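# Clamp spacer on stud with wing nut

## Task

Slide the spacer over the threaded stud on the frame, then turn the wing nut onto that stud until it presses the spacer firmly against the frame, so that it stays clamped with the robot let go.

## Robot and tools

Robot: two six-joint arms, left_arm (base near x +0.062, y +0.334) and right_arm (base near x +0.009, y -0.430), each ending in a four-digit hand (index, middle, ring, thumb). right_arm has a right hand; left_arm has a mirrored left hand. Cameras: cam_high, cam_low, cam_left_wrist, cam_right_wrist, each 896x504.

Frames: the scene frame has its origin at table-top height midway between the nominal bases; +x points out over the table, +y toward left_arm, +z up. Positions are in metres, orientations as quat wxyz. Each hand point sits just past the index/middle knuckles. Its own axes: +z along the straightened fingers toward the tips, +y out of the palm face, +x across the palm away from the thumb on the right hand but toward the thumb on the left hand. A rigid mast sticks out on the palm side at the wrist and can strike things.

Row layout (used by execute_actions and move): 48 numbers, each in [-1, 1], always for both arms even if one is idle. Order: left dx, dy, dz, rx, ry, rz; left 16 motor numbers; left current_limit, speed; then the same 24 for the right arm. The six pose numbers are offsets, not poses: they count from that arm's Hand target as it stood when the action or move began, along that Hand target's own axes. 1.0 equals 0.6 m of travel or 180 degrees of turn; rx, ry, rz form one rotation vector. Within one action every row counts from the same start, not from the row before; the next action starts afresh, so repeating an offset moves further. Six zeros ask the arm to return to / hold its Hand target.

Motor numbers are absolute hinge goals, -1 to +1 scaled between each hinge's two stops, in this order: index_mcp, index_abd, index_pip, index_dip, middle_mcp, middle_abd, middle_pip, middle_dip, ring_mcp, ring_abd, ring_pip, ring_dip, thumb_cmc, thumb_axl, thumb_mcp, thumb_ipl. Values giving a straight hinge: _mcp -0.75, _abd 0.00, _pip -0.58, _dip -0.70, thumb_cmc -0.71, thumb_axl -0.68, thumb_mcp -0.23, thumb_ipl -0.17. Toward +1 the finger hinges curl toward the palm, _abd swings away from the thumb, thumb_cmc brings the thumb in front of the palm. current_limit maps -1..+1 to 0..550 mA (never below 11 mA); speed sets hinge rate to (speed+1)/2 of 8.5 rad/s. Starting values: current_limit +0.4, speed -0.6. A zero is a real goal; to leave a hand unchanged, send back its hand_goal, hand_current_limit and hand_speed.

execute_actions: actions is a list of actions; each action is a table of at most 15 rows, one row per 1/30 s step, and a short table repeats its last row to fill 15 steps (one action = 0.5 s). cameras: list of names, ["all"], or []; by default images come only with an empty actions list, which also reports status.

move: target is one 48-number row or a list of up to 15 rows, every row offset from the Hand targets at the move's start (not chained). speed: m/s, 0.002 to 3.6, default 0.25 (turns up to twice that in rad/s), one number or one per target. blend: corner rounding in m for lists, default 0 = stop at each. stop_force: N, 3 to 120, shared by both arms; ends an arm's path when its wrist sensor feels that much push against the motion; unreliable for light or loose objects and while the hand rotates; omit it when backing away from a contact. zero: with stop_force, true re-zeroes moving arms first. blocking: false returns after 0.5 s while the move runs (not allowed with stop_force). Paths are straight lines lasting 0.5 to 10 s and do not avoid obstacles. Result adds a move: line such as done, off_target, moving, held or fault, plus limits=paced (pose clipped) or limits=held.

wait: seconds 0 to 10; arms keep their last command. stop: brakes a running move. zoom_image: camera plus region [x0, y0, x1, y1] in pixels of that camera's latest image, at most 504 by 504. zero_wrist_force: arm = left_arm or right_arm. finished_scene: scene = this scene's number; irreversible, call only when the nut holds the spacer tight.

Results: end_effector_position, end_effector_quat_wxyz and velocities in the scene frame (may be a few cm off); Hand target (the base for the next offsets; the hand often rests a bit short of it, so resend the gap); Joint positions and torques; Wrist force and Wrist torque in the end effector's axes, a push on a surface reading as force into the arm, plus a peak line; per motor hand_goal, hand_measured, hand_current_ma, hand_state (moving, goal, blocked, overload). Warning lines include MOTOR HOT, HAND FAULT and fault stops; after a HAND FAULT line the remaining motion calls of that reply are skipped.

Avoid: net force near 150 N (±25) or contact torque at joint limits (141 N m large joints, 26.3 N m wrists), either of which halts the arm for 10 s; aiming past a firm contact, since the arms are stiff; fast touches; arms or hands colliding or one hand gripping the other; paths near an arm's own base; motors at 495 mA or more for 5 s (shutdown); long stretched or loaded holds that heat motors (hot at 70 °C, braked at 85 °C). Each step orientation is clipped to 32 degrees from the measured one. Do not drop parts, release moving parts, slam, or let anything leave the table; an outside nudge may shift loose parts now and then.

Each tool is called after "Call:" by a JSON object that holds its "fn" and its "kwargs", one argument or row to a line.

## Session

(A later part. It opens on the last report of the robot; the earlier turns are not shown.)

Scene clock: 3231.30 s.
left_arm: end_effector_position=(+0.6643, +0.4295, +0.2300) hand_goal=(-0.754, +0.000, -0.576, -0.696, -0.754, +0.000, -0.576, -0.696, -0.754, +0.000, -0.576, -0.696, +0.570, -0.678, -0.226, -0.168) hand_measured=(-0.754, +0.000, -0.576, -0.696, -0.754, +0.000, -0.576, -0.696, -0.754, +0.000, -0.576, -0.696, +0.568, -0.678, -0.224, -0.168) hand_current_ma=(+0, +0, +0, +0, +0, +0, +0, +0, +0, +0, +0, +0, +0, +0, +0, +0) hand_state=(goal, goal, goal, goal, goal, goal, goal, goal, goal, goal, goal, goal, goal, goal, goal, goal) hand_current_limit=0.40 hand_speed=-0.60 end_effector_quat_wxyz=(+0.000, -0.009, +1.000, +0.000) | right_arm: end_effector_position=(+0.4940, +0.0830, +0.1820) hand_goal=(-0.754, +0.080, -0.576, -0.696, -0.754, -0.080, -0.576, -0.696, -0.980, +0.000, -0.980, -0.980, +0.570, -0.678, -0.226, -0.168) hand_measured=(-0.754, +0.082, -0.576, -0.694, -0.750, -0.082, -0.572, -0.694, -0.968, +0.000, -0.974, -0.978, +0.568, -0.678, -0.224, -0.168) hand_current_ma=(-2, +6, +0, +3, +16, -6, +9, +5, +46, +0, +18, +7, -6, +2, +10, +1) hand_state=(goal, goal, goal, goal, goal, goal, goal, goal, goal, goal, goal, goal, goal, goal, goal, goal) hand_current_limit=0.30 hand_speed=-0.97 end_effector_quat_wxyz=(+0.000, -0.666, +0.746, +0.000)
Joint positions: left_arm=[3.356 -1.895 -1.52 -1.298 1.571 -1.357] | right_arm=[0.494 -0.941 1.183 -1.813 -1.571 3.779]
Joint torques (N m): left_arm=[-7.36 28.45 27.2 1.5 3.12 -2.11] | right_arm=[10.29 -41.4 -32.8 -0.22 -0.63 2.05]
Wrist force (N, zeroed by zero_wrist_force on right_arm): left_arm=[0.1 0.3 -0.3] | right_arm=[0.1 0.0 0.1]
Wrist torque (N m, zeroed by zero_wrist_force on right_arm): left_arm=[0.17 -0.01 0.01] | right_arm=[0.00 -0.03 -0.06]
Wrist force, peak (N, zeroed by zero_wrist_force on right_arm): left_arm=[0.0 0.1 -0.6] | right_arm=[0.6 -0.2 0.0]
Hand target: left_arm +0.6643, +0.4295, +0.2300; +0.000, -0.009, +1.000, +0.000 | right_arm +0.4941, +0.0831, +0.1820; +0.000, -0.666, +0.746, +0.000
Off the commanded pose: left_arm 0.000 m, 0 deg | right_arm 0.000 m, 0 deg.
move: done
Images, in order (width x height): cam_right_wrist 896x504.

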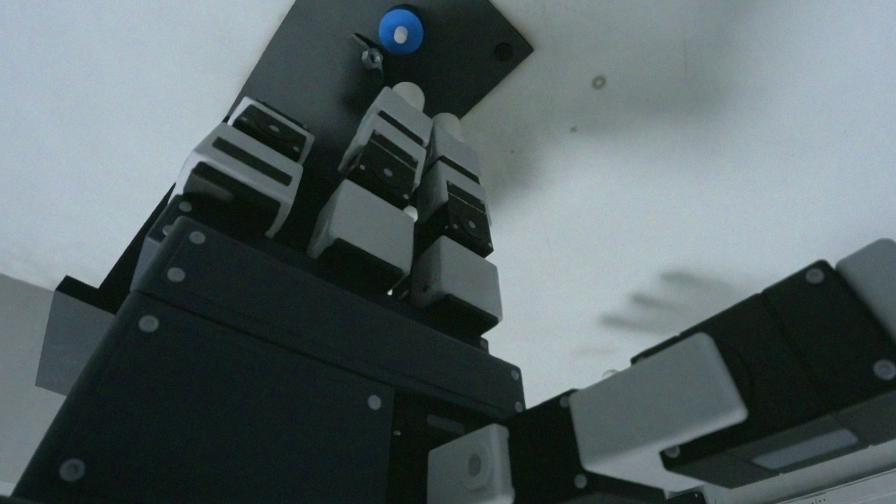

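Call:
{"fn": "move", "kwargs": {
  "target": [
    [0,0,0,0,0,0,-0.754,0,-0.576,-0.696,-0.754,0,-0.576,-0.696,-0.754,0,-0.576,-0.696,0.571,-0.678,-0.226,-0.168,0.4,-0.6, 0,0.05,-0.07,0,0,0, -0.754,0.08,-0.576,-0.696,-0.754,-0.08,-0.576,-0.696,-0.98,0,-0.98,-0.98,0.571,-0.678,-0.226,-0.168,0.3,-0.9],
    [0,0,0,0,0,0,-0.754,0,-0.576,-0.696,-0.754,0,-0.576,-0.696,-0.754,0,-0.576,-0.696,0.571,-0.678,-0.226,-0.168,0.4,-0.6, 0,0.05,-0.07,0,0,0, -0.479,0,-0.576,-0.696,0.068,0,0.3,0.174,0.068,0,0.3,0.174,0.571,-0.678,-0.226,-0.168,0.3,-0.85]
  ],
  "speed": 0.1
}}

Call:
{"fn": "move", "kwargs": {
  "target": [
    [0,0,0,0,0,0,-0.754,0,-0.576,-0.696,-0.754,0,-0.576,-0.696,-0.754,0,-0.576,-0.696,0.571,-0.678,-0.226,-0.168,0.4,-0.6, 0,0,0,0,0,0.464, -0.479,0,-0.576,-0.696,0.068,0,0.3,0.174,0.068,0,0.3,0.174,0.571,-0.678,-0.226,-0.168,0.3,-0.85]
  ],
  "speed": 0.2,
  "cameras": ["cam_right_wrist","cam_high","cam_low"]
}}

Scene clock: 3576.60 s.
left_arm: end_effector_position=(+0.6643, +0.4295, +0.2300) hand_goal=(-0.754, +0.000, -0.576, -0.696, -0.754, +0.000, -0.576, -0.696, -0.754, +0.000, -0.576, -0.696, +0.570, -0.678, -0.226, -0.168) hand_measured=(-0.754, +0.000, -0.576, -0.696, -0.754, +0.000, -0.576, -0.696, -0.754, +0.000, -0.576, -0.696, +0.568, -0.678, -0.224, -0.168) hand_current_ma=(+0, +0, +0, +0, +0, +0, +0, +0, +0, +0, +0, +0, +0, +0, +0, +0) hand_state=(goal, goal, goal, goal, goal, goal, goal, goal, goal, goal, goal, goal, goal, goal, goal, goal) hand_current_limit=0.40 hand_speed=-0.60 end_effector_quat_wxyz=(+0.000, -0.009, +1.000, +0.000) | right_arm: end_effector_position=(+0.4642, +0.0866, +0.2240) hand_goal=(-0.480, +0.000, -0.576, -0.696, +0.068, +0.000, +0.300, +0.174, +0.068, +0.000, +0.300, +0.174, +0.570, -0.678, -0.226, -0.168) hand_measured=(-0.488, +0.002, -0.576, -0.694, +0.048, -0.002, +0.292, +0.172, +0.048, +0.000, +0.294, +0.172, +0.568, -0.678, -0.224, -0.168) hand_current_ma=(-25, +7, +0, +3, -81, -7, -23, -8, -82, +0, -20, -8, -6, +2, +10, +1) hand_state=(goal, goal, goal, goal, blocked, goal, goal, goal, blocked, goal, goal, goal, goal, goal, goal, goal) hand_current_limit=0.30 hand_speed=-0.85 end_effector_quat_wxyz=(+0.000, -0.666, +0.746, +0.000)
Joint positions: left_arm=[3.356 -1.895 -1.52 -1.298 1.571 -1.357] | right_arm=[0.519 -1.013 1.192 -1.749 -1.571 3.805]
Joint torques (N m): left_arm=[-7.58 28.2 27.38 1.6 3.01 -1.92] | right_arm=[10.06 -50.79 -12.07 -0.32 0.22 2.04]
Wrist force (N, zeroed by zero_wrist_force on right_arm): left_arm=[0.0 0.3 -0.2] | right_arm=[0.0 -0.3 0.1]
Wrist torque (N m, zeroed by zero_wrist_force on right_arm): left_arm=[0.15 0.01 0.02] | right_arm=[0.12 -0.03 -0.07]
Wrist force, peak (N, zeroed by zero_wrist_force on right_arm): left_arm=[-0.2 0.3 -0.5] | right_arm=[-0.1 -0.5 0.8]
Hand target: left_arm +0.6643, +0.4295, +0.2300; +0.000, -0.009, +1.000, +0.000 | right_arm +0.4643, +0.0866, +0.2240; +0.000, -0.666, +0.746, +0.000
Off the commanded pose: left_arm 0.000 m, 0 deg | right_arm 0.000 m, 0 deg.
move: done

Scene clock: 3580.93 s.
left_arm: end_effector_position=(+0.6643, +0.4295, +0.2300) hand_goal=(-0.754, +0.000, -0.576, -0.696, -0.754, +0.000, -0.576, -0.696, -0.754, +0.000, -0.576, -0.696, +0.570, -0.678, -0.226, -0.168) hand_measured=(-0.754, +0.000, -0.576, -0.696, -0.754, +0.000, -0.576, -0.696, -0.754, +0.000, -0.576, -0.696, +0.568, -0.678, -0.224, -0.168) hand_current_ma=(+0, +0, +0, +0, +0, +0, +0, +0, +0, +0, +0, +0, +0, +0, +0, +0) hand_state=(goal, goal, goal, goal, goal, goal, goal, goal, goal, goal, goal, goal, goal, goal, goal, goal) hand_current_limit=0.40 hand_speed=-0.60 end_effector_quat_wxyz=(+0.000, -0.009, +1.000, +0.000) | right_arm: end_effector_position=(+0.4643, +0.0866, +0.2240) hand_goal=(-0.480, +0.000, -0.576, -0.696, +0.068, +0.000, +0.300, +0.174, +0.068, +0.000, +0.300, +0.174, +0.570, -0.678, -0.226, -0.168) hand_measured=(-0.486, +0.002, -0.576, -0.694, +0.048, -0.002, +0.292, +0.172, +0.048, +0.000, +0.294, +0.172, +0.568, -0.678, -0.224, -0.168) hand_current_ma=(-24, +7, +0, +3, -81, -7, -23, -8, -81, +0, -20, -8, -6, +2, +10, +1) hand_state=(goal, goal, goal, goal, blocked, goal, goal, goal, blocked, goal, goal, goal, goal, goal, goal, goal) hand_current_limit=0.30 hand_speed=-0.85 end_effector_quat_wxyz=(+0.000, +0.001, +1.000, +0.000)
Joint positions: left_arm=[3.356 -1.895 -1.52 -1.298 1.571 -1.357] | right_arm=[0.535 -1.281 1.581 -1.871 -1.571 5.278]
Joint torques (N m): left_arm=[-7.49 28.63 26.73 1.54 3.06 -2.08] | right_arm=[10.32 -41.14 -11.31 -4.58 -1.86 2.08]
Wrist force (N, zeroed by zero_wrist_force on right_arm): left_arm=[0.0 0.3 -0.2] | right_arm=[0.4 -0.2 0.1]
Wrist torque (N m, zeroed by zero_wrist_force on right_arm): left_arm=[0.17 0.00 0.01] | right_arm=[0.08 -0.06 -0.07]
Wrist force, peak (N, zeroed by zero_wrist_force on right_arm): left_arm=[0.1 0.1 -0.6] | right_arm=[0.5 -0.3 -0.4]
Hand target: left_arm +0.6643, +0.4295, +0.2300; +0.000, -0.009, +1.000, +0.000 | right_arm +0.4643, +0.0866, +0.2240; +0.000, +0.001, +1.000, +0.000
Off the commanded pose: left_arm 0.000 m, 0 deg | right_arm 0.000 m, 0 deg.
move: done
Images, in order (width x height): cam_high 896x504, cam_low 896x504, cam_right_wrist 896x504.

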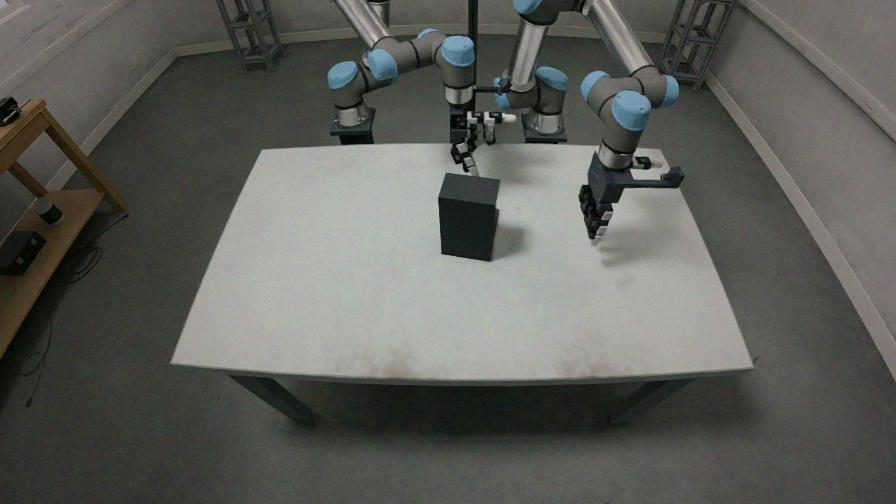

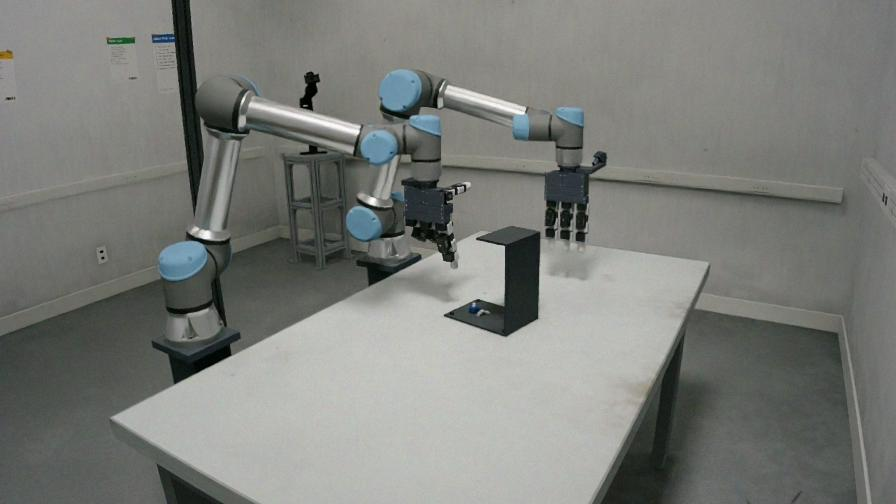

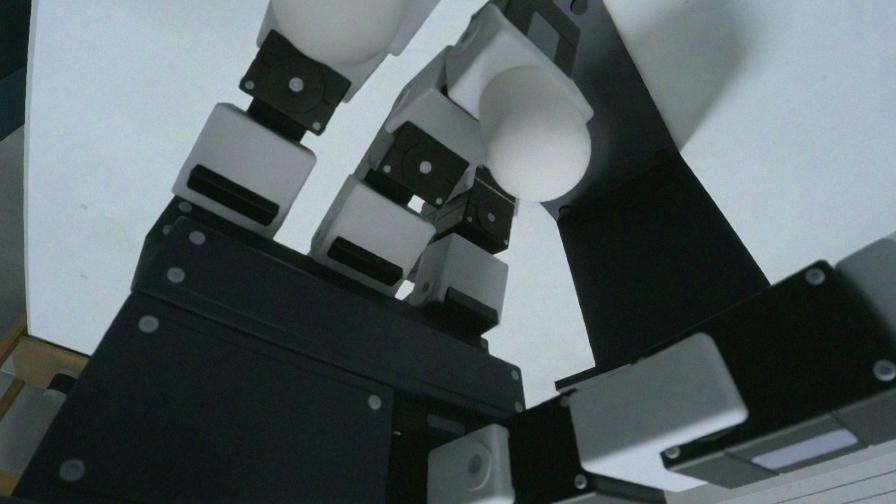

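Call:
{"fn": "zoom_image", "kwargs": {
  "camera": "cam_low",
  "region": [440, 280, 540, 340]
}}

Scaled by 5.040.

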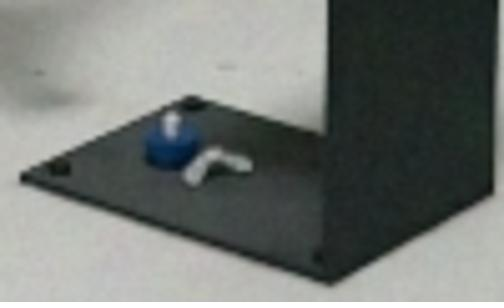

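Call:
{"fn": "move", "kwargs": {
  "target": [
    [0,0,0,0,0,0,-0.754,0,-0.576,-0.696,-0.754,0,-0.576,-0.696,-0.754,0,-0.576,-0.696,0.571,-0.678,-0.226,-0.168,0.4,-0.6, -0.1427,-0.0247,0,0,0,0, -0.479,0,-0.576,-0.696,0.068,0,0.3,0.174,0.068,0,0.3,0.174,0.571,-0.678,-0.226,-0.168,0.3,-0.85],
    [0,0,0,0,0,0,-0.754,0,-0.576,-0.696,-0.754,0,-0.576,-0.696,-0.754,0,-0.576,-0.696,0.571,-0.678,-0.226,-0.168,0.4,-0.6, -0.1427,-0.0247,0.1067,0,0,0, -0.479,0,-0.576,-0.696,0.068,0,0.3,0.174,0.068,0,0.3,0.174,0.571,-0.678,-0.226,-0.168,0.3,-0.85]
  ],
  "speed": 0.08,
  "cameras": ["cam_right_wrist","cam_low"]
}}

Call:
{"fn": "zoom_image", "kwargs": {
  "camera": "cam_low",
  "region": [440, 260, 540, 340]
}}

Scene clock: 3608.80 s.
left_arm: end_effector_position=(+0.6643, +0.4295, +0.2300) hand_goal=(-0.754, +0.000, -0.576, -0.696, -0.754, +0.000, -0.576, -0.696, -0.754, +0.000, -0.576, -0.696, +0.570, -0.678, -0.226, -0.168) hand_measured=(-0.754, +0.000, -0.576, -0.696, -0.754, +0.000, -0.576, -0.696, -0.754, +0.000, -0.576, -0.696, +0.568, -0.678, -0.224, -0.168) hand_current_ma=(+0, +0, +0, +0, +0, +0, +0, +0, +0, +0, +0, +0, +0, +0, +0, +0) hand_state=(goal, goal, goal, goal, goal, goal, goal, goal, goal, goal, goal, goal, goal, goal, goal, goal) hand_current_limit=0.40 hand_speed=-0.60 end_effector_quat_wxyz=(+0.000, -0.009, +1.000, +0.000) | right_arm: end_effector_position=(+0.5499, +0.0716, +0.1601) hand_goal=(-0.480, +0.000, -0.576, -0.696, +0.068, +0.000, +0.300, +0.174, +0.068, +0.000, +0.300, +0.174, +0.570, -0.678, -0.226, -0.168) hand_measured=(-0.486, +0.002, -0.576, -0.694, +0.048, -0.002, +0.294, +0.172, +0.048, +0.000, +0.294, +0.172, +0.568, -0.678, -0.224, -0.168) hand_current_ma=(-23, +7, +0, +3, -78, -7, -23, -8, -79, +0, -19, -8, -5, +2, +10, +1) hand_state=(goal, goal, goal, goal, blocked, goal, goal, goal, blocked, goal, goal, goal, goal, goal, goal, goal) hand_current_limit=0.30 hand_speed=-0.85 end_effector_quat_wxyz=(+0.000, +0.001, +1.000, +0.000)
Joint positions: left_arm=[3.356 -1.895 -1.52 -1.298 1.571 -1.357] | right_arm=[0.446 -1.107 1.508 -1.971 -1.571 5.19]
Joint torques (N m): left_arm=[-7.35 28.63 26.23 1.61 3.18 -1.84] | right_arm=[-9.21 -34.08 -12.17 -4.73 1.26 -0.28]
Wrist force (N, zeroed by zero_wrist_force on right_arm): left_arm=[0.0 0.1 -0.4] | right_arm=[0.5 -0.1 -0.3]
Wrist torque (N m, zeroed by zero_wrist_force on right_arm): left_arm=[0.15 -0.01 0.02] | right_arm=[0.14 -0.05 0.08]
Wrist force, peak (N, zeroed by zero_wrist_force on right_arm): left_arm=[-0.1 0.3 -0.5] | right_arm=[0.8 0.0 -0.1]
Hand target: left_arm +0.6643, +0.4295, +0.2300; +0.000, -0.009, +1.000, +0.000 | right_arm +0.5499, +0.0716, +0.1600; +0.000, +0.001, +1.000, +0.000
Off the commanded pose: left_arm 0.000 m, 0 deg | right_arm 0.000 m, 0 deg.
move: done
Images, in order (width x height): cam_low 896x504, cam_right_wrist 896x504.

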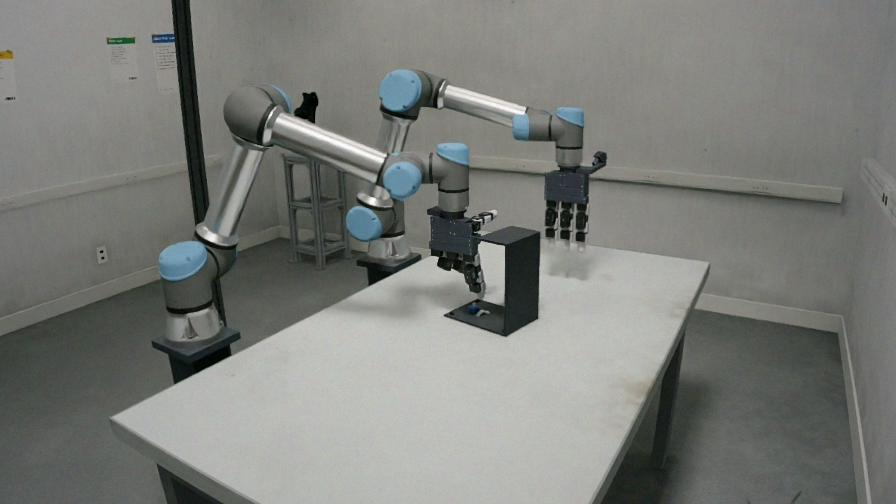

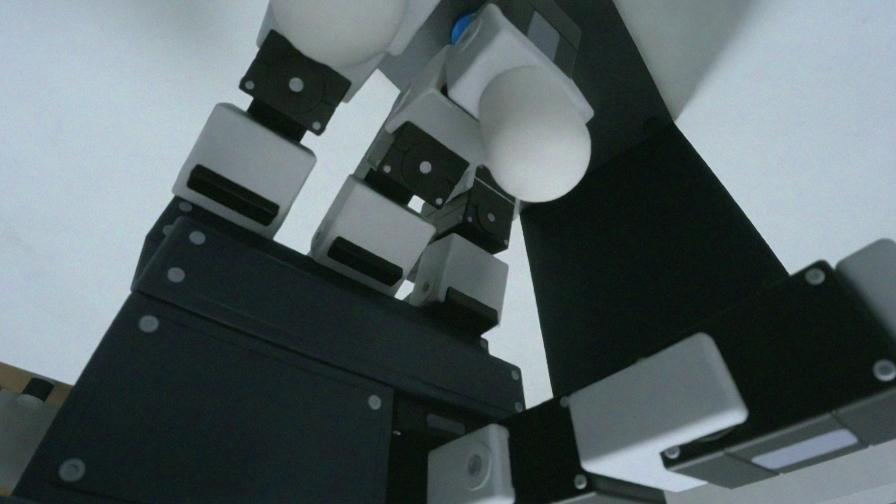

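Scaled by 5.040.

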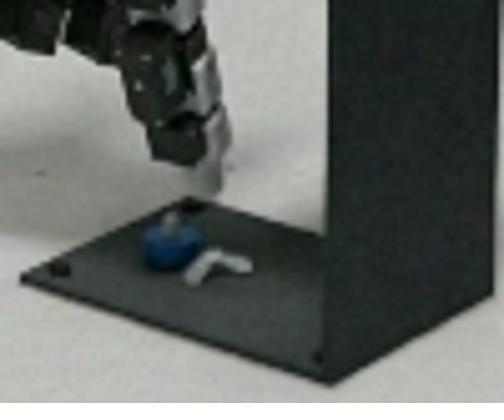

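Call:
{"fn": "move", "kwargs": {
  "target": [
    [0,0,0,0,0,0,-0.754,0,-0.576,-0.696,-0.754,0,-0.576,-0.696,-0.754,0,-0.576,-0.696,0.571,-0.678,-0.226,-0.168,0.4,-0.6, -0.0035,0,0.035,0,0,0, -0.479,0,-0.576,-0.696,0.068,0,0.3,0.174,0.068,0,0.3,0.174,0.571,-0.678,-0.226,-0.168,0.3,-0.85]
  ],
  "speed": 0.04
}}

Call:
{"fn": "move", "kwargs": {
  "target": [
    [0,0,0,0,0,0,-0.754,0,-0.576,-0.696,-0.754,0,-0.576,-0.696,-0.754,0,-0.576,-0.696,0.571,-0.678,-0.226,-0.168,0.4,-0.6, 0,0,0.02,0,0,0, -0.479,0,-0.576,-0.696,0.068,0,0.3,0.174,0.068,0,0.3,0.174,0.571,-0.678,-0.226,-0.168,0.3,-0.85]
  ],
  "speed": 0.004,
  "stop_force": 3,
  "cameras": ["cam_low"]
}}

Call:
{"fn": "zoom_image", "kwargs": {
  "camera": "cam_low",
  "region": [440, 260, 540, 340]
}}

Scene clock: 3628.83 s.
left_arm: end_effector_position=(+0.6643, +0.4295, +0.2300) hand_goal=(-0.754, +0.000, -0.576, -0.696, -0.754, +0.000, -0.576, -0.696, -0.754, +0.000, -0.576, -0.696, +0.570, -0.678, -0.226, -0.168) hand_measured=(-0.754, +0.000, -0.576, -0.696, -0.754, +0.000, -0.576, -0.696, -0.754, +0.000, -0.576, -0.696, +0.568, -0.678, -0.224, -0.168) hand_current_ma=(+0, +0, +0, +0, +0, +0, +0, +0, +0, +0, +0, +0, +0, +0, +0, +0) hand_state=(goal, goal, goal, goal, goal, goal, goal, goal, goal, goal, goal, goal, goal, goal, goal, goal) hand_current_limit=0.40 hand_speed=-0.60 end_effector_quat_wxyz=(+0.000, -0.009, +1.000, +0.000) | right_arm: end_effector_position=(+0.5519, +0.0716, +0.1392) hand_goal=(-0.480, +0.000, -0.576, -0.696, +0.068, +0.000, +0.300, +0.174, +0.068, +0.000, +0.300, +0.174, +0.570, -0.678, -0.226, -0.168) hand_measured=(-0.486, +0.002, -0.576, -0.694, +0.048, -0.002, +0.294, +0.172, +0.048, +0.000, +0.294, +0.172, +0.568, -0.678, -0.224, -0.168) hand_current_ma=(-23, +7, +0, +3, -78, -7, -23, -8, -79, +0, -19, -8, -5, +2, +10, +1) hand_state=(goal, goal, goal, goal, blocked, goal, goal, goal, blocked, goal, goal, goal, goal, goal, goal, goal) hand_current_limit=0.30 hand_speed=-0.85 end_effector_quat_wxyz=(+0.000, +0.001, +1.000, +0.000)
Joint positions: left_arm=[3.356 -1.895 -1.52 -1.298 1.571 -1.357] | right_arm=[0.445 -1.083 1.529 -2.017 -1.571 5.188]
Joint torques (N m): left_arm=[-7.31 28.61 25.88 1.73 3.11 -1.82] | right_arm=[-10.81 -34.99 -10.56 -4.65 0.61 -2.1]
Wrist force (N, zeroed by zero_wrist_force on right_arm): left_arm=[0.2 0.1 -0.3] | right_arm=[0.2 0.0 -0.2]
Wrist torque (N m, zeroed by zero_wrist_force on right_arm): left_arm=[0.16 -0.03 0.03] | right_arm=[0.14 -0.02 0.05]
Wrist force, peak (N, zeroed by zero_wrist_force on right_arm): left_arm=[-0.1 0.1 -0.6] | right_arm=[0.5 -0.1 -0.5]
Hand target: left_arm +0.6643, +0.4295, +0.2300; +0.000, -0.009, +1.000, +0.000 | right_arm +0.5520, +0.0716, +0.1390; +0.000, +0.001, +1.000, +0.000
Off the commanded pose: left_arm 0.000 m, 0 deg | right_arm 0.000 m, 0 deg.
move: done

Scene clock: 3632.67 s.
left_arm: end_effector_position=(+0.6643, +0.4295, +0.2300) hand_goal=(-0.754, +0.000, -0.576, -0.696, -0.754, +0.000, -0.576, -0.696, -0.754, +0.000, -0.576, -0.696, +0.570, -0.678, -0.226, -0.168) hand_measured=(-0.754, +0.000, -0.576, -0.696, -0.754, +0.000, -0.576, -0.696, -0.754, +0.000, -0.576, -0.696, +0.568, -0.678, -0.224, -0.168) hand_current_ma=(+0, +0, +0, +0, +0, +0, +0, +0, +0, +0, +0, +0, +0, +0, +0, +0) hand_state=(goal, goal, goal, goal, goal, goal, goal, goal, goal, goal, goal, goal, goal, goal, goal, goal) hand_current_limit=0.40 hand_speed=-0.60 end_effector_quat_wxyz=(+0.000, -0.009, +1.000, +0.000) | right_arm: end_effector_position=(+0.5520, +0.0716, +0.1270) hand_goal=(-0.480, +0.000, -0.576, -0.696, +0.068, +0.000, +0.300, +0.174, +0.068, +0.000, +0.300, +0.174, +0.570, -0.678, -0.226, -0.168) hand_measured=(-0.482, +0.002, -0.576, -0.694, +0.048, -0.002, +0.294, +0.172, +0.048, +0.000, +0.294, +0.172, +0.568, -0.678, -0.224, -0.168) hand_current_ma=(-5, +7, +0, +3, -78, -7, -23, -8, -79, +0, -19, -8, -5, +2, +10, +1) hand_state=(goal, goal, goal, goal, blocked, goal, goal, goal, blocked, goal, goal, goal, goal, goal, goal, goal) hand_current_limit=0.30 hand_speed=-0.85 end_effector_quat_wxyz=(+0.000, +0.001, +1.000, +0.000)
Joint positions: left_arm=[3.356 -1.895 -1.52 -1.298 1.571 -1.357] | right_arm=[0.445 -1.071 1.544 -2.044 -1.571 5.188]
Joint torques (N m): left_arm=[-7.01 28.53 26.22 1.75 3.11 -1.78] | right_arm=[-11.27 -35.07 -10.23 -4.69 0.44 -2.01]
Wrist force (N, zeroed by zero_wrist_force on right_arm): left_arm=[-0.1 -0.1 -0.4] | right_arm=[-0.1 -0.1 -0.2]
Wrist torque (N m, zeroed by zero_wrist_force on right_arm): left_arm=[0.13 0.00 0.02] | right_arm=[0.13 0.02 0.02]
Wrist force, peak (N, zeroed by zero_wrist_force on right_arm): left_arm=[0.0 0.3 -0.5] | right_arm=[0.4 0.1 -0.6]
Hand target: left_arm +0.6643, +0.4295, +0.2300; +0.000, -0.009, +1.000, +0.000 | right_arm +0.5520, +0.0716, +0.1270; +0.000, +0.001, +1.000, +0.000
Off the commanded pose: left_arm 0.000 m, 0 deg | right_arm 0.000 m, 0 deg.
move: done
Images, in order (width x height): cam_low 896x504.

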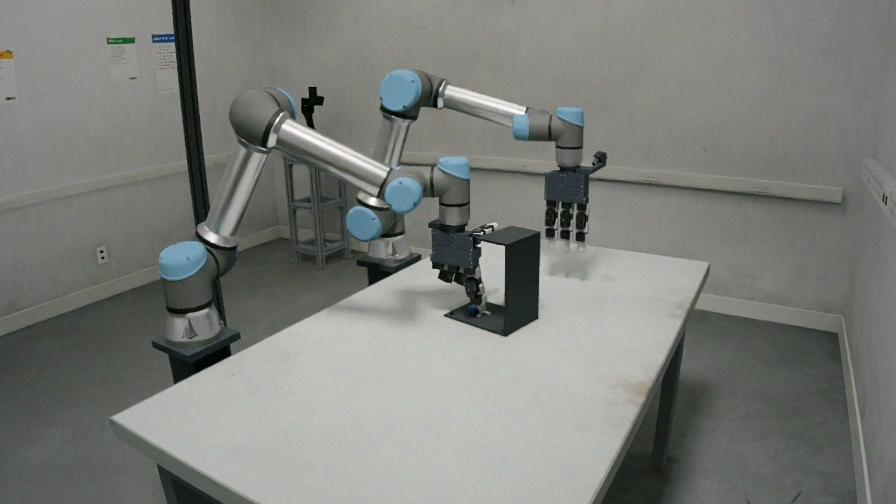

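Scaled by 5.040.

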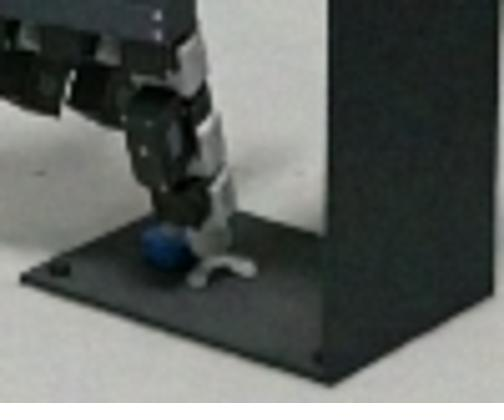

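Call:
{"fn": "move", "kwargs": {
  "target": [
    [0,0,0,0,0,0,-0.754,0,-0.576,-0.696,-0.754,0,-0.576,-0.696,-0.754,0,-0.576,-0.696,0.571,-0.678,-0.226,-0.168,0.4,-0.6, 0,0,-0.025,0,0,0, -0.479,0,-0.576,-0.696,0.068,0,0.3,0.174,0.068,0,0.3,0.174,0.571,-0.678,-0.226,-0.168,0.3,-0.85],
    [0,0,0,0,0,0,-0.754,0,-0.576,-0.696,-0.754,0,-0.576,-0.696,-0.754,0,-0.576,-0.696,0.571,-0.678,-0.226,-0.168,0.4,-0.6, -0.005,-0.0167,-0.025,0,0,0, -0.479,0,-0.576,-0.696,0.068,0,0.3,0.174,0.068,0,0.3,0.174,0.571,-0.678,-0.226,-0.168,0.3,-0.85]
  ],
  "speed": 0.03,
  "cameras": ["cam_low"]
}}

Call:
{"fn": "zoom_image", "kwargs": {
  "camera": "cam_low",
  "region": [450, 280, 510, 330]
}}

Scene clock: 3648.33 s.
left_arm: end_effector_position=(+0.6643, +0.4295, +0.2300) hand_goal=(-0.754, +0.000, -0.576, -0.696, -0.754, +0.000, -0.576, -0.696, -0.754, +0.000, -0.576, -0.696, +0.570, -0.678, -0.226, -0.168) hand_measured=(-0.754, +0.000, -0.576, -0.696, -0.754, +0.000, -0.576, -0.696, -0.754, +0.000, -0.576, -0.696, +0.568, -0.678, -0.224, -0.168) hand_current_ma=(+0, +0, +0, +0, +0, +0, +0, +0, +0, +0, +0, +0, +0, +0, +0, +0) hand_state=(goal, goal, goal, goal, goal, goal, goal, goal, goal, goal, goal, goal, goal, goal, goal, goal) hand_current_limit=0.40 hand_speed=-0.60 end_effector_quat_wxyz=(+0.000, -0.009, +1.000, +0.000) | right_arm: end_effector_position=(+0.5549, +0.0619, +0.1420) hand_goal=(-0.480, +0.000, -0.576, -0.696, +0.068, +0.000, +0.300, +0.174, +0.068, +0.000, +0.300, +0.174, +0.570, -0.678, -0.226, -0.168) hand_measured=(-0.482, +0.002, -0.576, -0.694, +0.048, -0.002, +0.294, +0.172, +0.048, +0.000, +0.294, +0.172, +0.568, -0.678, -0.224, -0.168) hand_current_ma=(-5, +7, +0, +3, -78, -7, -23, -8, -79, +0, -19, -8, -5, +2, +10, +1) hand_state=(goal, goal, goal, goal, blocked, goal, goal, goal, blocked, goal, goal, goal, goal, goal, goal, goal) hand_current_limit=0.30 hand_speed=-0.85 end_effector_quat_wxyz=(+0.000, +0.001, +1.000, +0.000)
Joint positions: left_arm=[3.356 -1.895 -1.52 -1.298 1.571 -1.357] | right_arm=[0.43 -1.094 1.539 -2.015 -1.571 5.173]
Joint torques (N m): left_arm=[-7.14 28.83 26.01 1.69 3.01 -1.71] | right_arm=[-9.53 -46.84 -9 -4.62 0.63 -2.1]
Wrist force (N, zeroed by zero_wrist_force on right_arm): left_arm=[-0.1 0.3 -0.2] | right_arm=[0.2 -0.1 -0.3]
Wrist torque (N m, zeroed by zero_wrist_force on right_arm): left_arm=[0.16 0.01 0.00] | right_arm=[0.14 -0.01 0.05]
Wrist force, peak (N, zeroed by zero_wrist_force on right_arm): left_arm=[0.0 0.4 -0.5] | right_arm=[0.2 0.0 -0.8]
Hand target: left_arm +0.6643, +0.4295, +0.2300; +0.000, -0.009, +1.000, +0.000 | right_arm +0.5549, +0.0616, +0.1420; +0.000, +0.001, +1.000, +0.000
Off the commanded pose: left_arm 0.000 m, 0 deg | right_arm 0.000 m, 0 deg.
move: done
Images, in order (width x height): cam_low 896x504.

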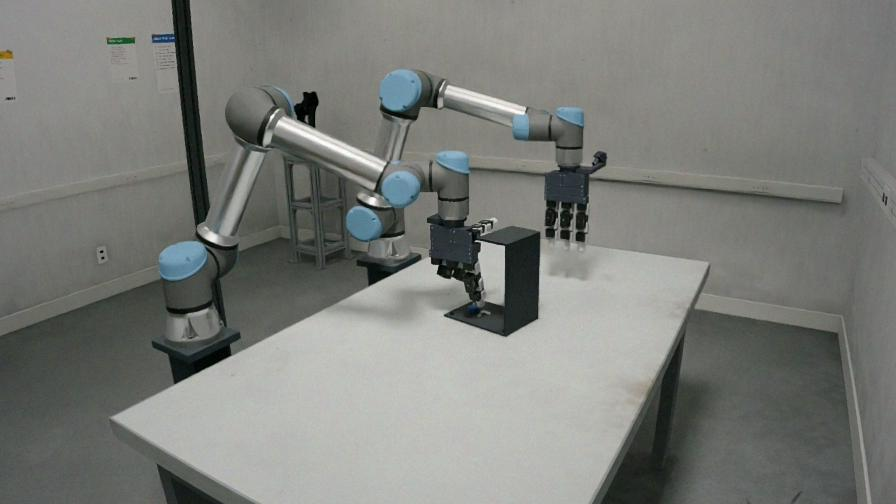

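Scaled by 8.400.

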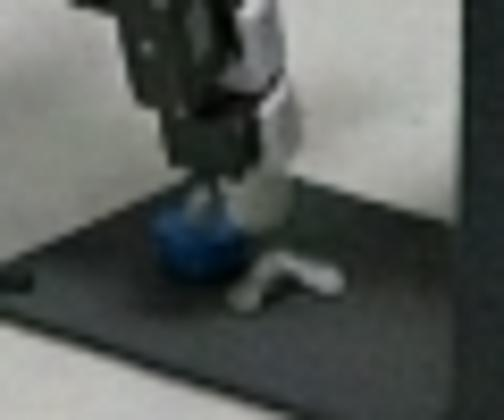

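Call:
{"fn": "move", "kwargs": {
  "target": [
    [0,0,0,0,0,0,-0.754,0,-0.576,-0.696,-0.754,0,-0.576,-0.696,-0.754,0,-0.576,-0.696,0.571,-0.678,-0.226,-0.168,0.4,-0.6, -0.005,0.0025,0,0,0,0, -0.479,0,-0.576,-0.696,0.068,0,0.3,0.174,0.068,0,0.3,0.174,0.571,-0.678,-0.226,-0.168,0.3,-0.85]
  ],
  "speed": 0.03
}}

Call:
{"fn": "move", "kwargs": {
  "target": [
    [0,0,0,0,0,0,-0.754,0,-0.576,-0.696,-0.754,0,-0.576,-0.696,-0.754,0,-0.576,-0.696,0.571,-0.678,-0.226,-0.168,0.4,-0.6, 0,0,0.02,0,0,0, -0.479,0,-0.576,-0.696,0.068,0,0.3,0.174,0.068,0,0.3,0.174,0.571,-0.678,-0.226,-0.168,0.3,-0.85]
  ],
  "speed": 0.004,
  "stop_force": 3,
  "cameras": ["cam_low"]
}}

Call:
{"fn": "zoom_image", "kwargs": {
  "camera": "cam_low",
  "region": [450, 280, 510, 330]
}}

Scene clock: 3662.00 s.
left_arm: end_effector_position=(+0.6643, +0.4295, +0.2300) hand_goal=(-0.754, +0.000, -0.576, -0.696, -0.754, +0.000, -0.576, -0.696, -0.754, +0.000, -0.576, -0.696, +0.570, -0.678, -0.226, -0.168) hand_measured=(-0.754, +0.000, -0.576, -0.696, -0.754, +0.000, -0.576, -0.696, -0.754, +0.000, -0.576, -0.696, +0.568, -0.678, -0.224, -0.168) hand_current_ma=(+0, +0, +0, +0, +0, +0, +0, +0, +0, +0, +0, +0, +0, +0, +0, +0) hand_state=(goal, goal, goal, goal, goal, goal, goal, goal, goal, goal, goal, goal, goal, goal, goal, goal) hand_current_limit=0.40 hand_speed=-0.60 end_effector_quat_wxyz=(+0.000, -0.009, +1.000, +0.000) | right_arm: end_effector_position=(+0.5579, +0.0630, +0.1420) hand_goal=(-0.480, +0.000, -0.576, -0.696, +0.068, +0.000, +0.300, +0.174, +0.068, +0.000, +0.300, +0.174, +0.570, -0.678, -0.226, -0.168) hand_measured=(-0.482, +0.002, -0.576, -0.694, +0.048, -0.002, +0.294, +0.172, +0.048, +0.000, +0.294, +0.172, +0.568, -0.678, -0.224, -0.168) hand_current_ma=(-5, +7, +0, +3, -78, -7, -23, -8, -79, +0, -19, -8, -5, +2, +10, +1) hand_state=(goal, goal, goal, goal, blocked, goal, goal, goal, blocked, goal, goal, goal, goal, goal, goal, goal) hand_current_limit=0.30 hand_speed=-0.85 end_effector_quat_wxyz=(+0.000, +0.001, +1.000, +0.000)
Joint positions: left_arm=[3.356 -1.895 -1.52 -1.298 1.571 -1.357] | right_arm=[0.429 -1.088 1.528 -2.011 -1.571 5.172]
Joint torques (N m): left_arm=[-7.71 29.02 25.87 1.62 2.97 -1.53] | right_arm=[-8.77 -34.05 -32.27 -0.46 0.77 -1.58]
Wrist force (N, zeroed by zero_wrist_force on right_arm): left_arm=[-0.2 0.0 -0.2] | right_arm=[0.3 0.0 -0.3]
Wrist torque (N m, zeroed by zero_wrist_force on right_arm): left_arm=[0.11 0.02 0.00] | right_arm=[0.15 -0.03 0.06]
Wrist force, peak (N, zeroed by zero_wrist_force on right_arm): left_arm=[-0.2 0.1 -0.6] | right_arm=[0.0 0.2 -0.5]
Hand target: left_arm +0.6643, +0.4295, +0.2300; +0.000, -0.009, +1.000, +0.000 | right_arm +0.5579, +0.0631, +0.1420; +0.000, +0.001, +1.000, +0.000
Off the commanded pose: left_arm 0.000 m, 0 deg | right_arm 0.000 m, 0 deg.
move: done

Scene clock: 3665.63 s.
left_arm: end_effector_position=(+0.6643, +0.4295, +0.2300) hand_goal=(-0.754, +0.000, -0.576, -0.696, -0.754, +0.000, -0.576, -0.696, -0.754, +0.000, -0.576, -0.696, +0.570, -0.678, -0.226, -0.168) hand_measured=(-0.754, +0.000, -0.576, -0.696, -0.754, +0.000, -0.576, -0.696, -0.754, +0.000, -0.576, -0.696, +0.568, -0.678, -0.224, -0.168) hand_current_ma=(+0, +0, +0, +0, +0, +0, +0, +0, +0, +0, +0, +0, +0, +0, +0, +0) hand_state=(goal, goal, goal, goal, goal, goal, goal, goal, goal, goal, goal, goal, goal, goal, goal, goal) hand_current_limit=0.40 hand_speed=-0.60 end_effector_quat_wxyz=(+0.000, -0.009, +1.000, +0.000) | right_arm: end_effector_position=(+0.5580, +0.0631, +0.1331) hand_goal=(-0.480, +0.000, -0.576, -0.696, +0.068, +0.000, +0.300, +0.174, +0.068, +0.000, +0.300, +0.174, +0.570, -0.678, -0.226, -0.168) hand_measured=(-0.478, +0.004, -0.576, -0.694, +0.048, -0.002, +0.294, +0.172, +0.048, +0.000, +0.294, +0.172, +0.568, -0.678, -0.224, -0.168) hand_current_ma=(+7, +8, +1, +3, -78, -7, -23, -8, -79, +0, -19, -8, -5, +2, +10, +1) hand_state=(goal, goal, goal, goal, blocked, goal, goal, goal, blocked, goal, goal, goal, goal, goal, goal, goal) hand_current_limit=0.30 hand_speed=-0.85 end_effector_quat_wxyz=(+0.000, +0.001, +1.000, +0.000)
Joint positions: left_arm=[3.356 -1.895 -1.52 -1.298 1.571 -1.357] | right_arm=[0.429 -1.078 1.539 -2.031 -1.571 5.172]
Joint torques (N m): left_arm=[-7.18 28.56 25.23 1.65 3.1 -1.55] | right_arm=[4.23 -45.92 -30.82 -0.3 0.95 1.07]
Wrist force (N, zeroed by zero_wrist_force on right_arm): left_arm=[-0.2 0.1 -0.4] | right_arm=[0.2 -1.0 -3.0]
Wrist torque (N m, zeroed by zero_wrist_force on right_arm): left_arm=[0.15 0.02 0.00] | right_arm=[0.28 -0.03 0.06]
Wrist force, peak (N, zeroed by zero_wrist_force on right_arm): left_arm=[0.0 0.2 -0.6] | right_arm=[0.3 -1.2 -3.6]
Hand target: left_arm +0.6643, +0.4295, +0.2300; +0.000, -0.009, +1.000, +0.000 | right_arm +0.5580, +0.0631, +0.1331; +0.000, +0.001, +1.000, +0.000 (not the last commanded pose)
Off the commanded pose: left_arm 0.000 m, 0 deg | right_arm 0.003 m, 0 deg.
move: contact (right_arm)
Images, in order (width x height): cam_low 896x504.

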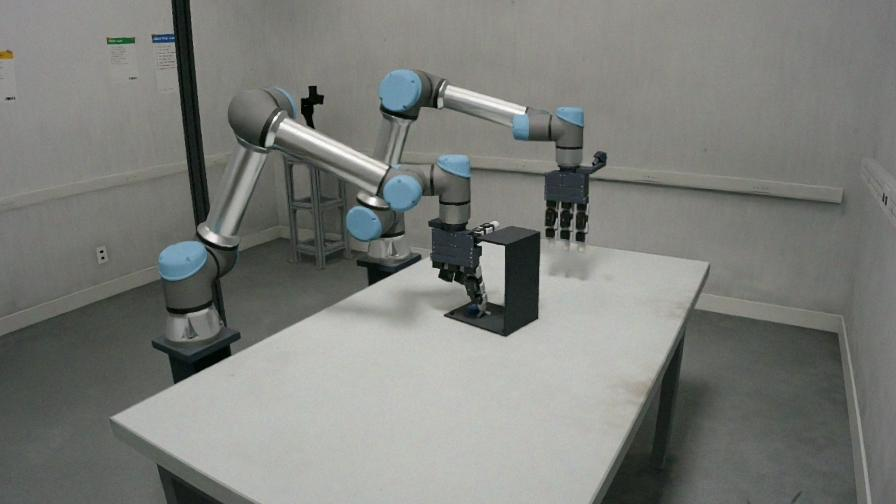

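Scaled by 8.400.

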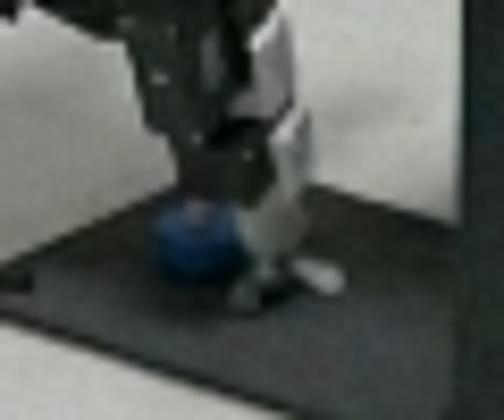

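Call:
{"fn": "move", "kwargs": {
  "target": [
    [0,0,0,0,0,0,-0.754,0,-0.576,-0.696,-0.754,0,-0.576,-0.696,-0.754,0,-0.576,-0.696,0.571,-0.678,-0.226,-0.168,0.4,-0.6, 0,-0.012,0,0,0,0, -0.479,0,-0.576,-0.696,0.068,0,0.3,0.174,0.068,0,0.3,0.174,0.571,-0.678,-0.226,-0.168,0.3,-0.85]
  ],
  "speed": 0.01,
  "cameras": ["cam_low"]
}}

Call:
{"fn": "zoom_image", "kwargs": {
  "camera": "cam_low",
  "region": [450, 280, 510, 330]
}}

Scene clock: 3685.13 s.
left_arm: end_effector_position=(+0.6643, +0.4295, +0.2300) hand_goal=(-0.754, +0.000, -0.576, -0.696, -0.754, +0.000, -0.576, -0.696, -0.754, +0.000, -0.576, -0.696, +0.570, -0.678, -0.226, -0.168) hand_measured=(-0.754, +0.000, -0.576, -0.696, -0.754, +0.000, -0.576, -0.696, -0.754, +0.000, -0.576, -0.696, +0.568, -0.678, -0.224, -0.168) hand_current_ma=(+0, +0, +0, +0, +0, +0, +0, +0, +0, +0, +0, +0, +0, +0, +0, +0) hand_state=(goal, goal, goal, goal, goal, goal, goal, goal, goal, goal, goal, goal, goal, goal, goal, goal) hand_current_limit=0.40 hand_speed=-0.60 end_effector_quat_wxyz=(+0.000, -0.009, +1.000, +0.000) | right_arm: end_effector_position=(+0.5580, +0.0561, +0.1331) hand_goal=(-0.480, +0.000, -0.576, -0.696, +0.068, +0.000, +0.300, +0.174, +0.068, +0.000, +0.300, +0.174, +0.570, -0.678, -0.226, -0.168) hand_measured=(-0.476, +0.002, -0.572, -0.694, +0.048, -0.002, +0.294, +0.172, +0.048, +0.000, +0.294, +0.172, +0.568, -0.678, -0.224, -0.168) hand_current_ma=(+15, +5, +10, +3, -78, -7, -23, -8, -79, +0, -19, -8, -5, +2, +10, +1) hand_state=(goal, goal, goal, goal, blocked, goal, goal, goal, blocked, goal, goal, goal, goal, goal, goal, goal) hand_current_limit=0.30 hand_speed=-0.85 end_effector_quat_wxyz=(+0.000, +0.001, +1.000, +0.000)
Joint positions: left_arm=[3.356 -1.895 -1.52 -1.298 1.571 -1.357] | right_arm=[0.419 -1.087 1.553 -2.037 -1.571 5.163]
Joint torques (N m): left_arm=[-6.88 29.1 26 1.64 3.06 -1.47] | right_arm=[-11.31 -46.78 -10.49 -4.55 0.37 -2.14]
Wrist force (N, zeroed by zero_wrist_force on right_arm): left_arm=[-0.1 0.0 -0.3] | right_arm=[0.1 0.1 -0.7]
Wrist torque (N m, zeroed by zero_wrist_force on right_arm): left_arm=[0.14 0.01 0.01] | right_arm=[0.18 -0.01 0.05]
Wrist force, peak (N, zeroed by zero_wrist_force on right_arm): left_arm=[0.1 0.3 -0.5] | right_arm=[0.3 -0.6 -3.0]
Hand target: left_arm +0.6643, +0.4295, +0.2300; +0.000, -0.009, +1.000, +0.000 | right_arm +0.5580, +0.0559, +0.1331; +0.000, +0.001, +1.000, +0.000
Off the commanded pose: left_arm 0.000 m, 0 deg | right_arm 0.000 m, 0 deg.
move: done
Images, in order (width x height): cam_low 896x504.

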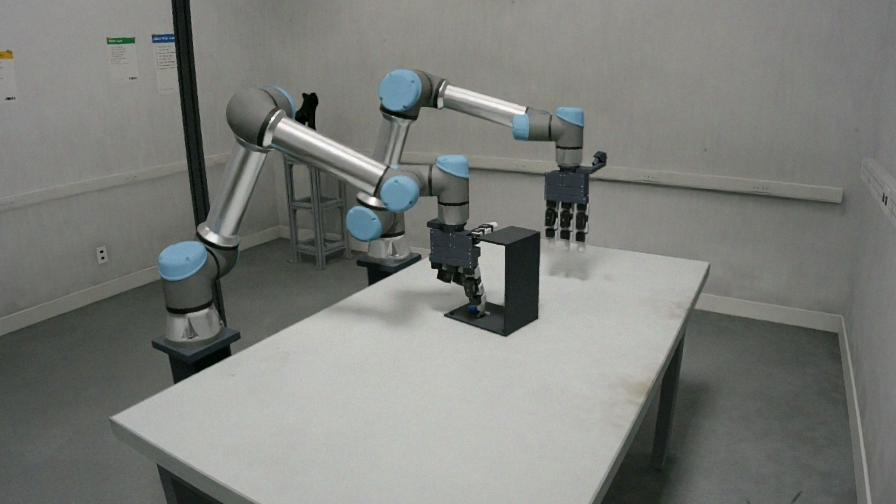

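Scaled by 8.400.

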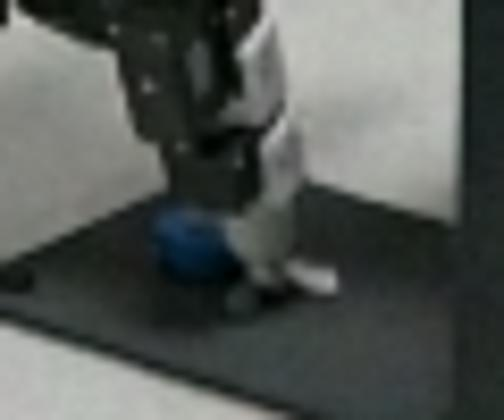

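Call:
{"fn": "move", "kwargs": {
  "target": [
    [0,0,0,0,0,0,-0.754,0,-0.576,-0.696,-0.754,0,-0.576,-0.696,-0.754,0,-0.576,-0.696,0.571,-0.678,-0.226,-0.168,0.4,-0.6, 0,0,-0.0165,0,0,0, -0.479,0,-0.576,-0.696,0.068,0,0.3,0.174,0.068,0,0.3,0.174,0.571,-0.678,-0.226,-0.168,0.3,-0.85],
    [0,0,0,0,0,0,-0.754,0,-0.576,-0.696,-0.754,0,-0.576,-0.696,-0.754,0,-0.576,-0.696,0.571,-0.678,-0.226,-0.168,0.4,-0.6, -0.0033,0.0392,-0.0165,0,0,0, -0.479,0,-0.576,-0.696,0.068,0,0.3,0.174,0.068,0,0.3,0.174,0.571,-0.678,-0.226,-0.168,0.3,-0.85],
    [0,0,0,0,0,0,-0.754,0,-0.576,-0.696,-0.754,0,-0.576,-0.696,-0.754,0,-0.576,-0.696,0.571,-0.678,-0.226,-0.168,0.4,-0.6, -0.0033,0.0392,0.0165,0,0,0, -0.479,0,-0.576,-0.696,0.068,0,0.3,0.174,0.068,0,0.3,0.174,0.571,-0.678,-0.226,-0.168,0.3,-0.85]
  ],
  "speed": 0.02,
  "stop_force": 3,
  "cameras": ["cam_low"]
}}

Call:
{"fn": "zoom_image", "kwargs": {
  "camera": "cam_low",
  "region": [450, 280, 510, 330]
}}

Scene clock: 3717.60 s.
left_arm: end_effector_position=(+0.6643, +0.4295, +0.2300) hand_goal=(-0.754, +0.000, -0.576, -0.696, -0.754, +0.000, -0.576, -0.696, -0.754, +0.000, -0.576, -0.696, +0.570, -0.678, -0.226, -0.168) hand_measured=(-0.754, +0.000, -0.576, -0.696, -0.754, +0.000, -0.576, -0.696, -0.754, +0.000, -0.576, -0.696, +0.568, -0.678, -0.224, -0.168) hand_current_ma=(+0, +0, +0, +0, +0, +0, +0, +0, +0, +0, +0, +0, +0, +0, +0, +0) hand_state=(goal, goal, goal, goal, goal, goal, goal, goal, goal, goal, goal, goal, goal, goal, goal, goal) hand_current_limit=0.40 hand_speed=-0.60 end_effector_quat_wxyz=(+0.000, -0.009, +1.000, +0.000) | right_arm: end_effector_position=(+0.5595, +0.0738, +0.1430) hand_goal=(-0.480, +0.000, -0.576, -0.696, +0.068, +0.000, +0.300, +0.174, +0.068, +0.000, +0.300, +0.174, +0.570, -0.678, -0.226, -0.168) hand_measured=(-0.480, +0.002, -0.574, -0.694, +0.048, -0.002, +0.294, +0.172, +0.048, +0.000, +0.294, +0.172, +0.568, -0.678, -0.224, -0.168) hand_current_ma=(+0, +5, +6, +3, -78, -7, -23, -8, -78, +0, -19, -8, -5, +2, +10, +1) hand_state=(goal, goal, goal, goal, goal, goal, goal, goal, blocked, goal, goal, goal, goal, goal, goal, goal) hand_current_limit=0.30 hand_speed=-0.85 end_effector_quat_wxyz=(+0.000, +0.001, +1.000, +0.000)
Joint positions: left_arm=[3.356 -1.895 -1.52 -1.298 1.571 -1.357] | right_arm=[0.443 -1.071 1.5 -2 -1.571 5.186]
Joint torques (N m): left_arm=[-6.97 29.19 25.39 1.65 2.98 -1.3] | right_arm=[-10.28 -47.87 -10.86 -4.66 1.53 -2.22]
Wrist force (N, zeroed by zero_wrist_force on right_arm): left_arm=[-0.3 0.1 -0.3] | right_arm=[0.2 -2.1 -0.7]
Wrist torque (N m, zeroed by zero_wrist_force on right_arm): left_arm=[0.14 0.04 -0.02] | right_arm=[0.01 -0.05 0.13]
Wrist force, peak (N, zeroed by zero_wrist_force on right_arm): left_arm=[-0.1 0.2 -0.6] | right_arm=[3.3 -20.0 -1.8]
Hand target: left_arm +0.6643, +0.4295, +0.2300; +0.000, -0.009, +1.000, +0.000 | right_arm +0.5595, +0.0738, +0.1430; +0.000, +0.001, +1.000, +0.000 (not the last commanded pose)
Off the commanded pose: left_arm 0.000 m, 0 deg | right_arm 0.021 m, 0 deg.
move: contact (right_arm); path passed 1 of 3 targets
Images, in order (width x height): cam_low 896x504.

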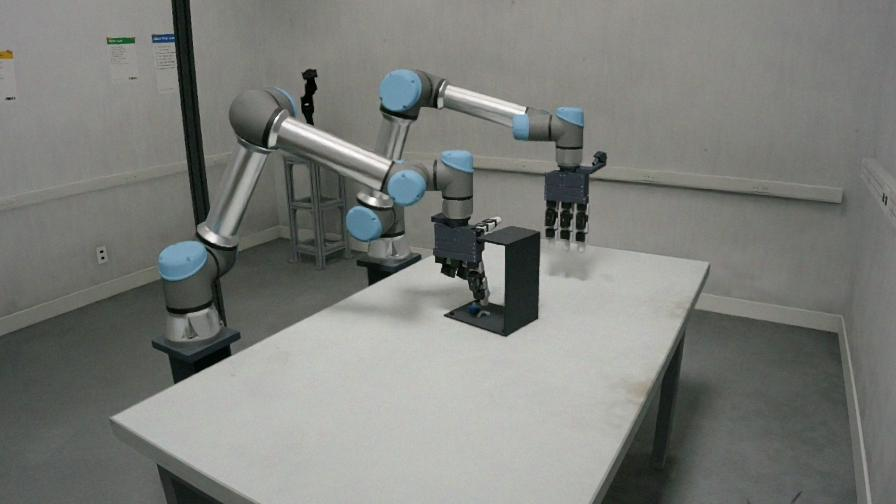

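Scaled by 8.400.

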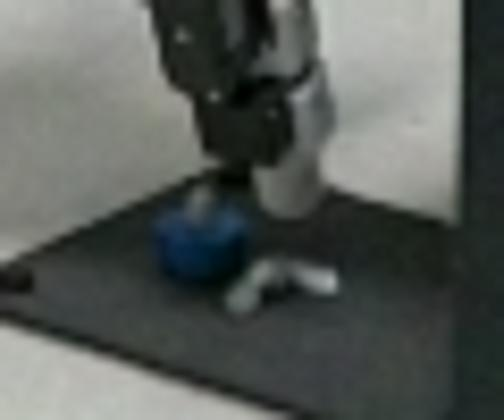

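Call:
{"fn": "wait", "kwargs": {
  "seconds": 0,
  "cameras": ["cam_right_wrist","cam_high","cam_left_wrist"]
}}

Call:
{"fn": "zoom_image", "kwargs": {
  "camera": "cam_high",
  "region": [400, 80, 560, 280]
}}

Scene clock: 3732.43 s.
left_arm: end_effector_position=(+0.6643, +0.4295, +0.2300) hand_goal=(-0.754, +0.000, -0.576, -0.696, -0.754, +0.000, -0.576, -0.696, -0.754, +0.000, -0.576, -0.696, +0.570, -0.678, -0.226, -0.168) hand_measured=(-0.754, +0.000, -0.576, -0.696, -0.754, +0.000, -0.576, -0.696, -0.754, +0.000, -0.576, -0.696, +0.568, -0.678, -0.224, -0.168) hand_current_ma=(+0, +0, +0, +0, +0, +0, +0, +0, +0, +0, +0, +0, +0, +0, +0, +0) hand_state=(goal, goal, goal, goal, goal, goal, goal, goal, goal, goal, goal, goal, goal, goal, goal, goal) hand_current_limit=0.40 hand_speed=-0.60 end_effector_quat_wxyz=(+0.000, -0.009, +1.000, +0.000) | right_arm: end_effector_position=(+0.5595, +0.0738, +0.1430) hand_goal=(-0.480, +0.000, -0.576, -0.696, +0.068, +0.000, +0.300, +0.174, +0.068, +0.000, +0.300, +0.174, +0.570, -0.678, -0.226, -0.168) hand_measured=(-0.480, +0.002, -0.574, -0.694, +0.048, -0.002, +0.294, +0.172, +0.048, +0.000, +0.294, +0.172, +0.568, -0.678, -0.224, -0.168) hand_current_ma=(+0, +5, +6, +3, -78, -7, -23, -8, -78, +0, -19, -8, -5, +2, +10, +1) hand_state=(goal, goal, goal, goal, goal, goal, goal, goal, blocked, goal, goal, goal, goal, goal, goal, goal) hand_current_limit=0.30 hand_speed=-0.85 end_effector_quat_wxyz=(+0.000, +0.001, +1.000, +0.000)
Joint positions: left_arm=[3.356 -1.895 -1.52 -1.298 1.571 -1.357] | right_arm=[0.443 -1.071 1.5 -2 -1.571 5.186]
Joint torques (N m): left_arm=[-6.59 28.66 25 1.67 3.02 -1.31] | right_arm=[-9.85 -48.3 -10.97 -4.65 1.68 -2.32]
Wrist force (N, zeroed by zero_wrist_force on right_arm): left_arm=[-0.1 0.1 -0.4] | right_arm=[0.1 -2.0 -0.5]
Wrist torque (N m, zeroed by zero_wrist_force on right_arm): left_arm=[0.15 0.00 0.01] | right_arm=[0.01 -0.04 0.12]
Wrist force, peak (N, zeroed by zero_wrist_force on right_arm): left_arm=[-0.2 0.2 -0.5] | right_arm=[0.5 -2.4 -0.8]
Hand target: left_arm +0.6643, +0.4295, +0.2300; +0.000, -0.009, +1.000, +0.000 | right_arm +0.5595, +0.0738, +0.1430; +0.000, +0.001, +1.000, +0.000 (not the last commanded pose)
Off the commanded pose: left_arm 0.000 m, 0 deg | right_arm 0.021 m, 0 deg.
Images, in order (width x height): cam_high 896x504, cam_left_wrist 896x504, cam_right_wrist 896x504.

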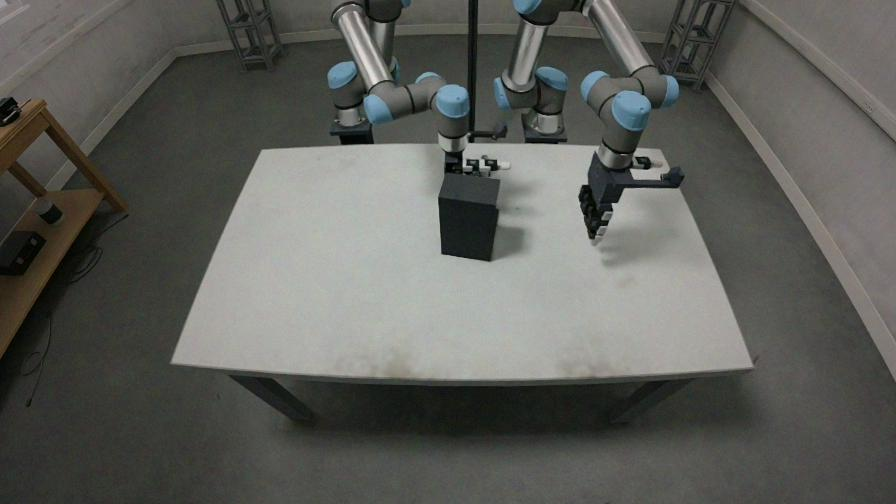

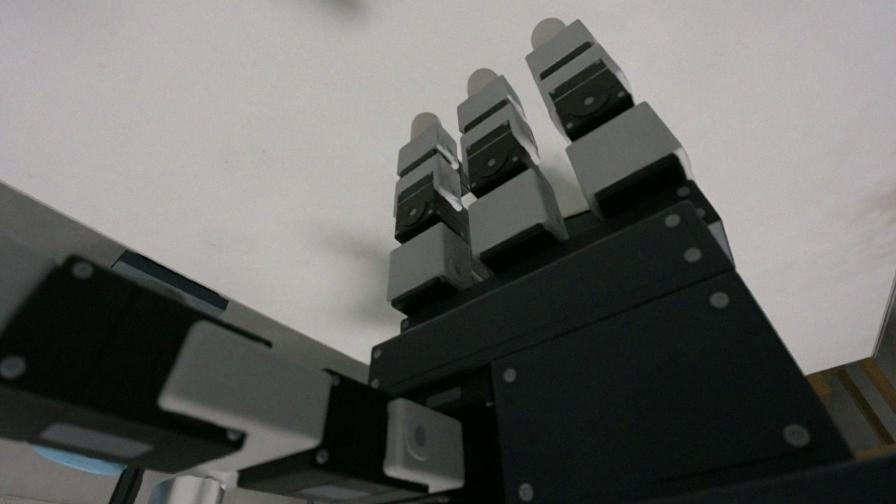

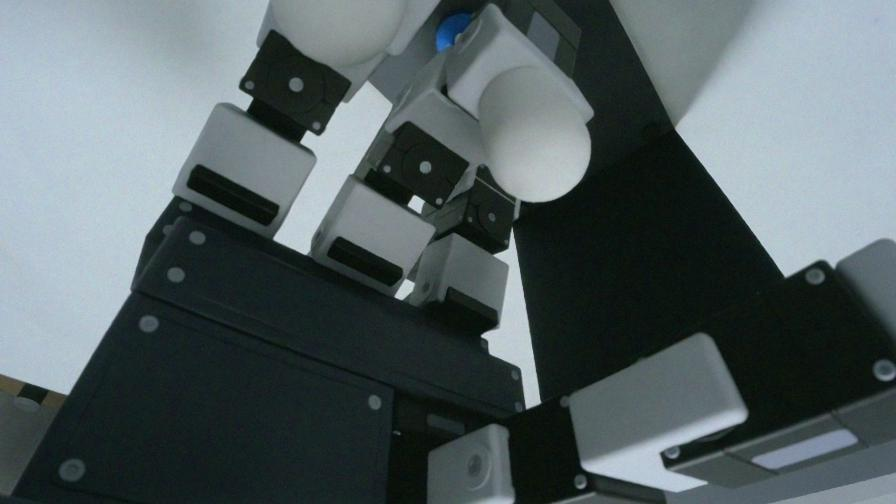

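Scaled by 2.520.

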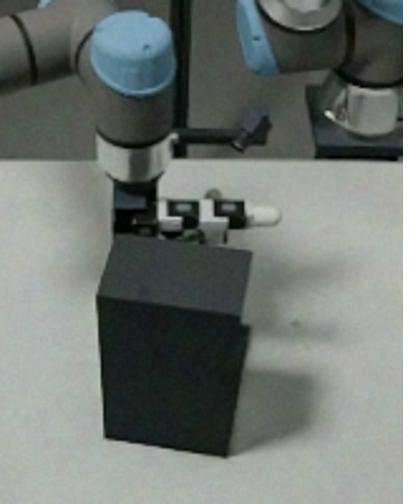

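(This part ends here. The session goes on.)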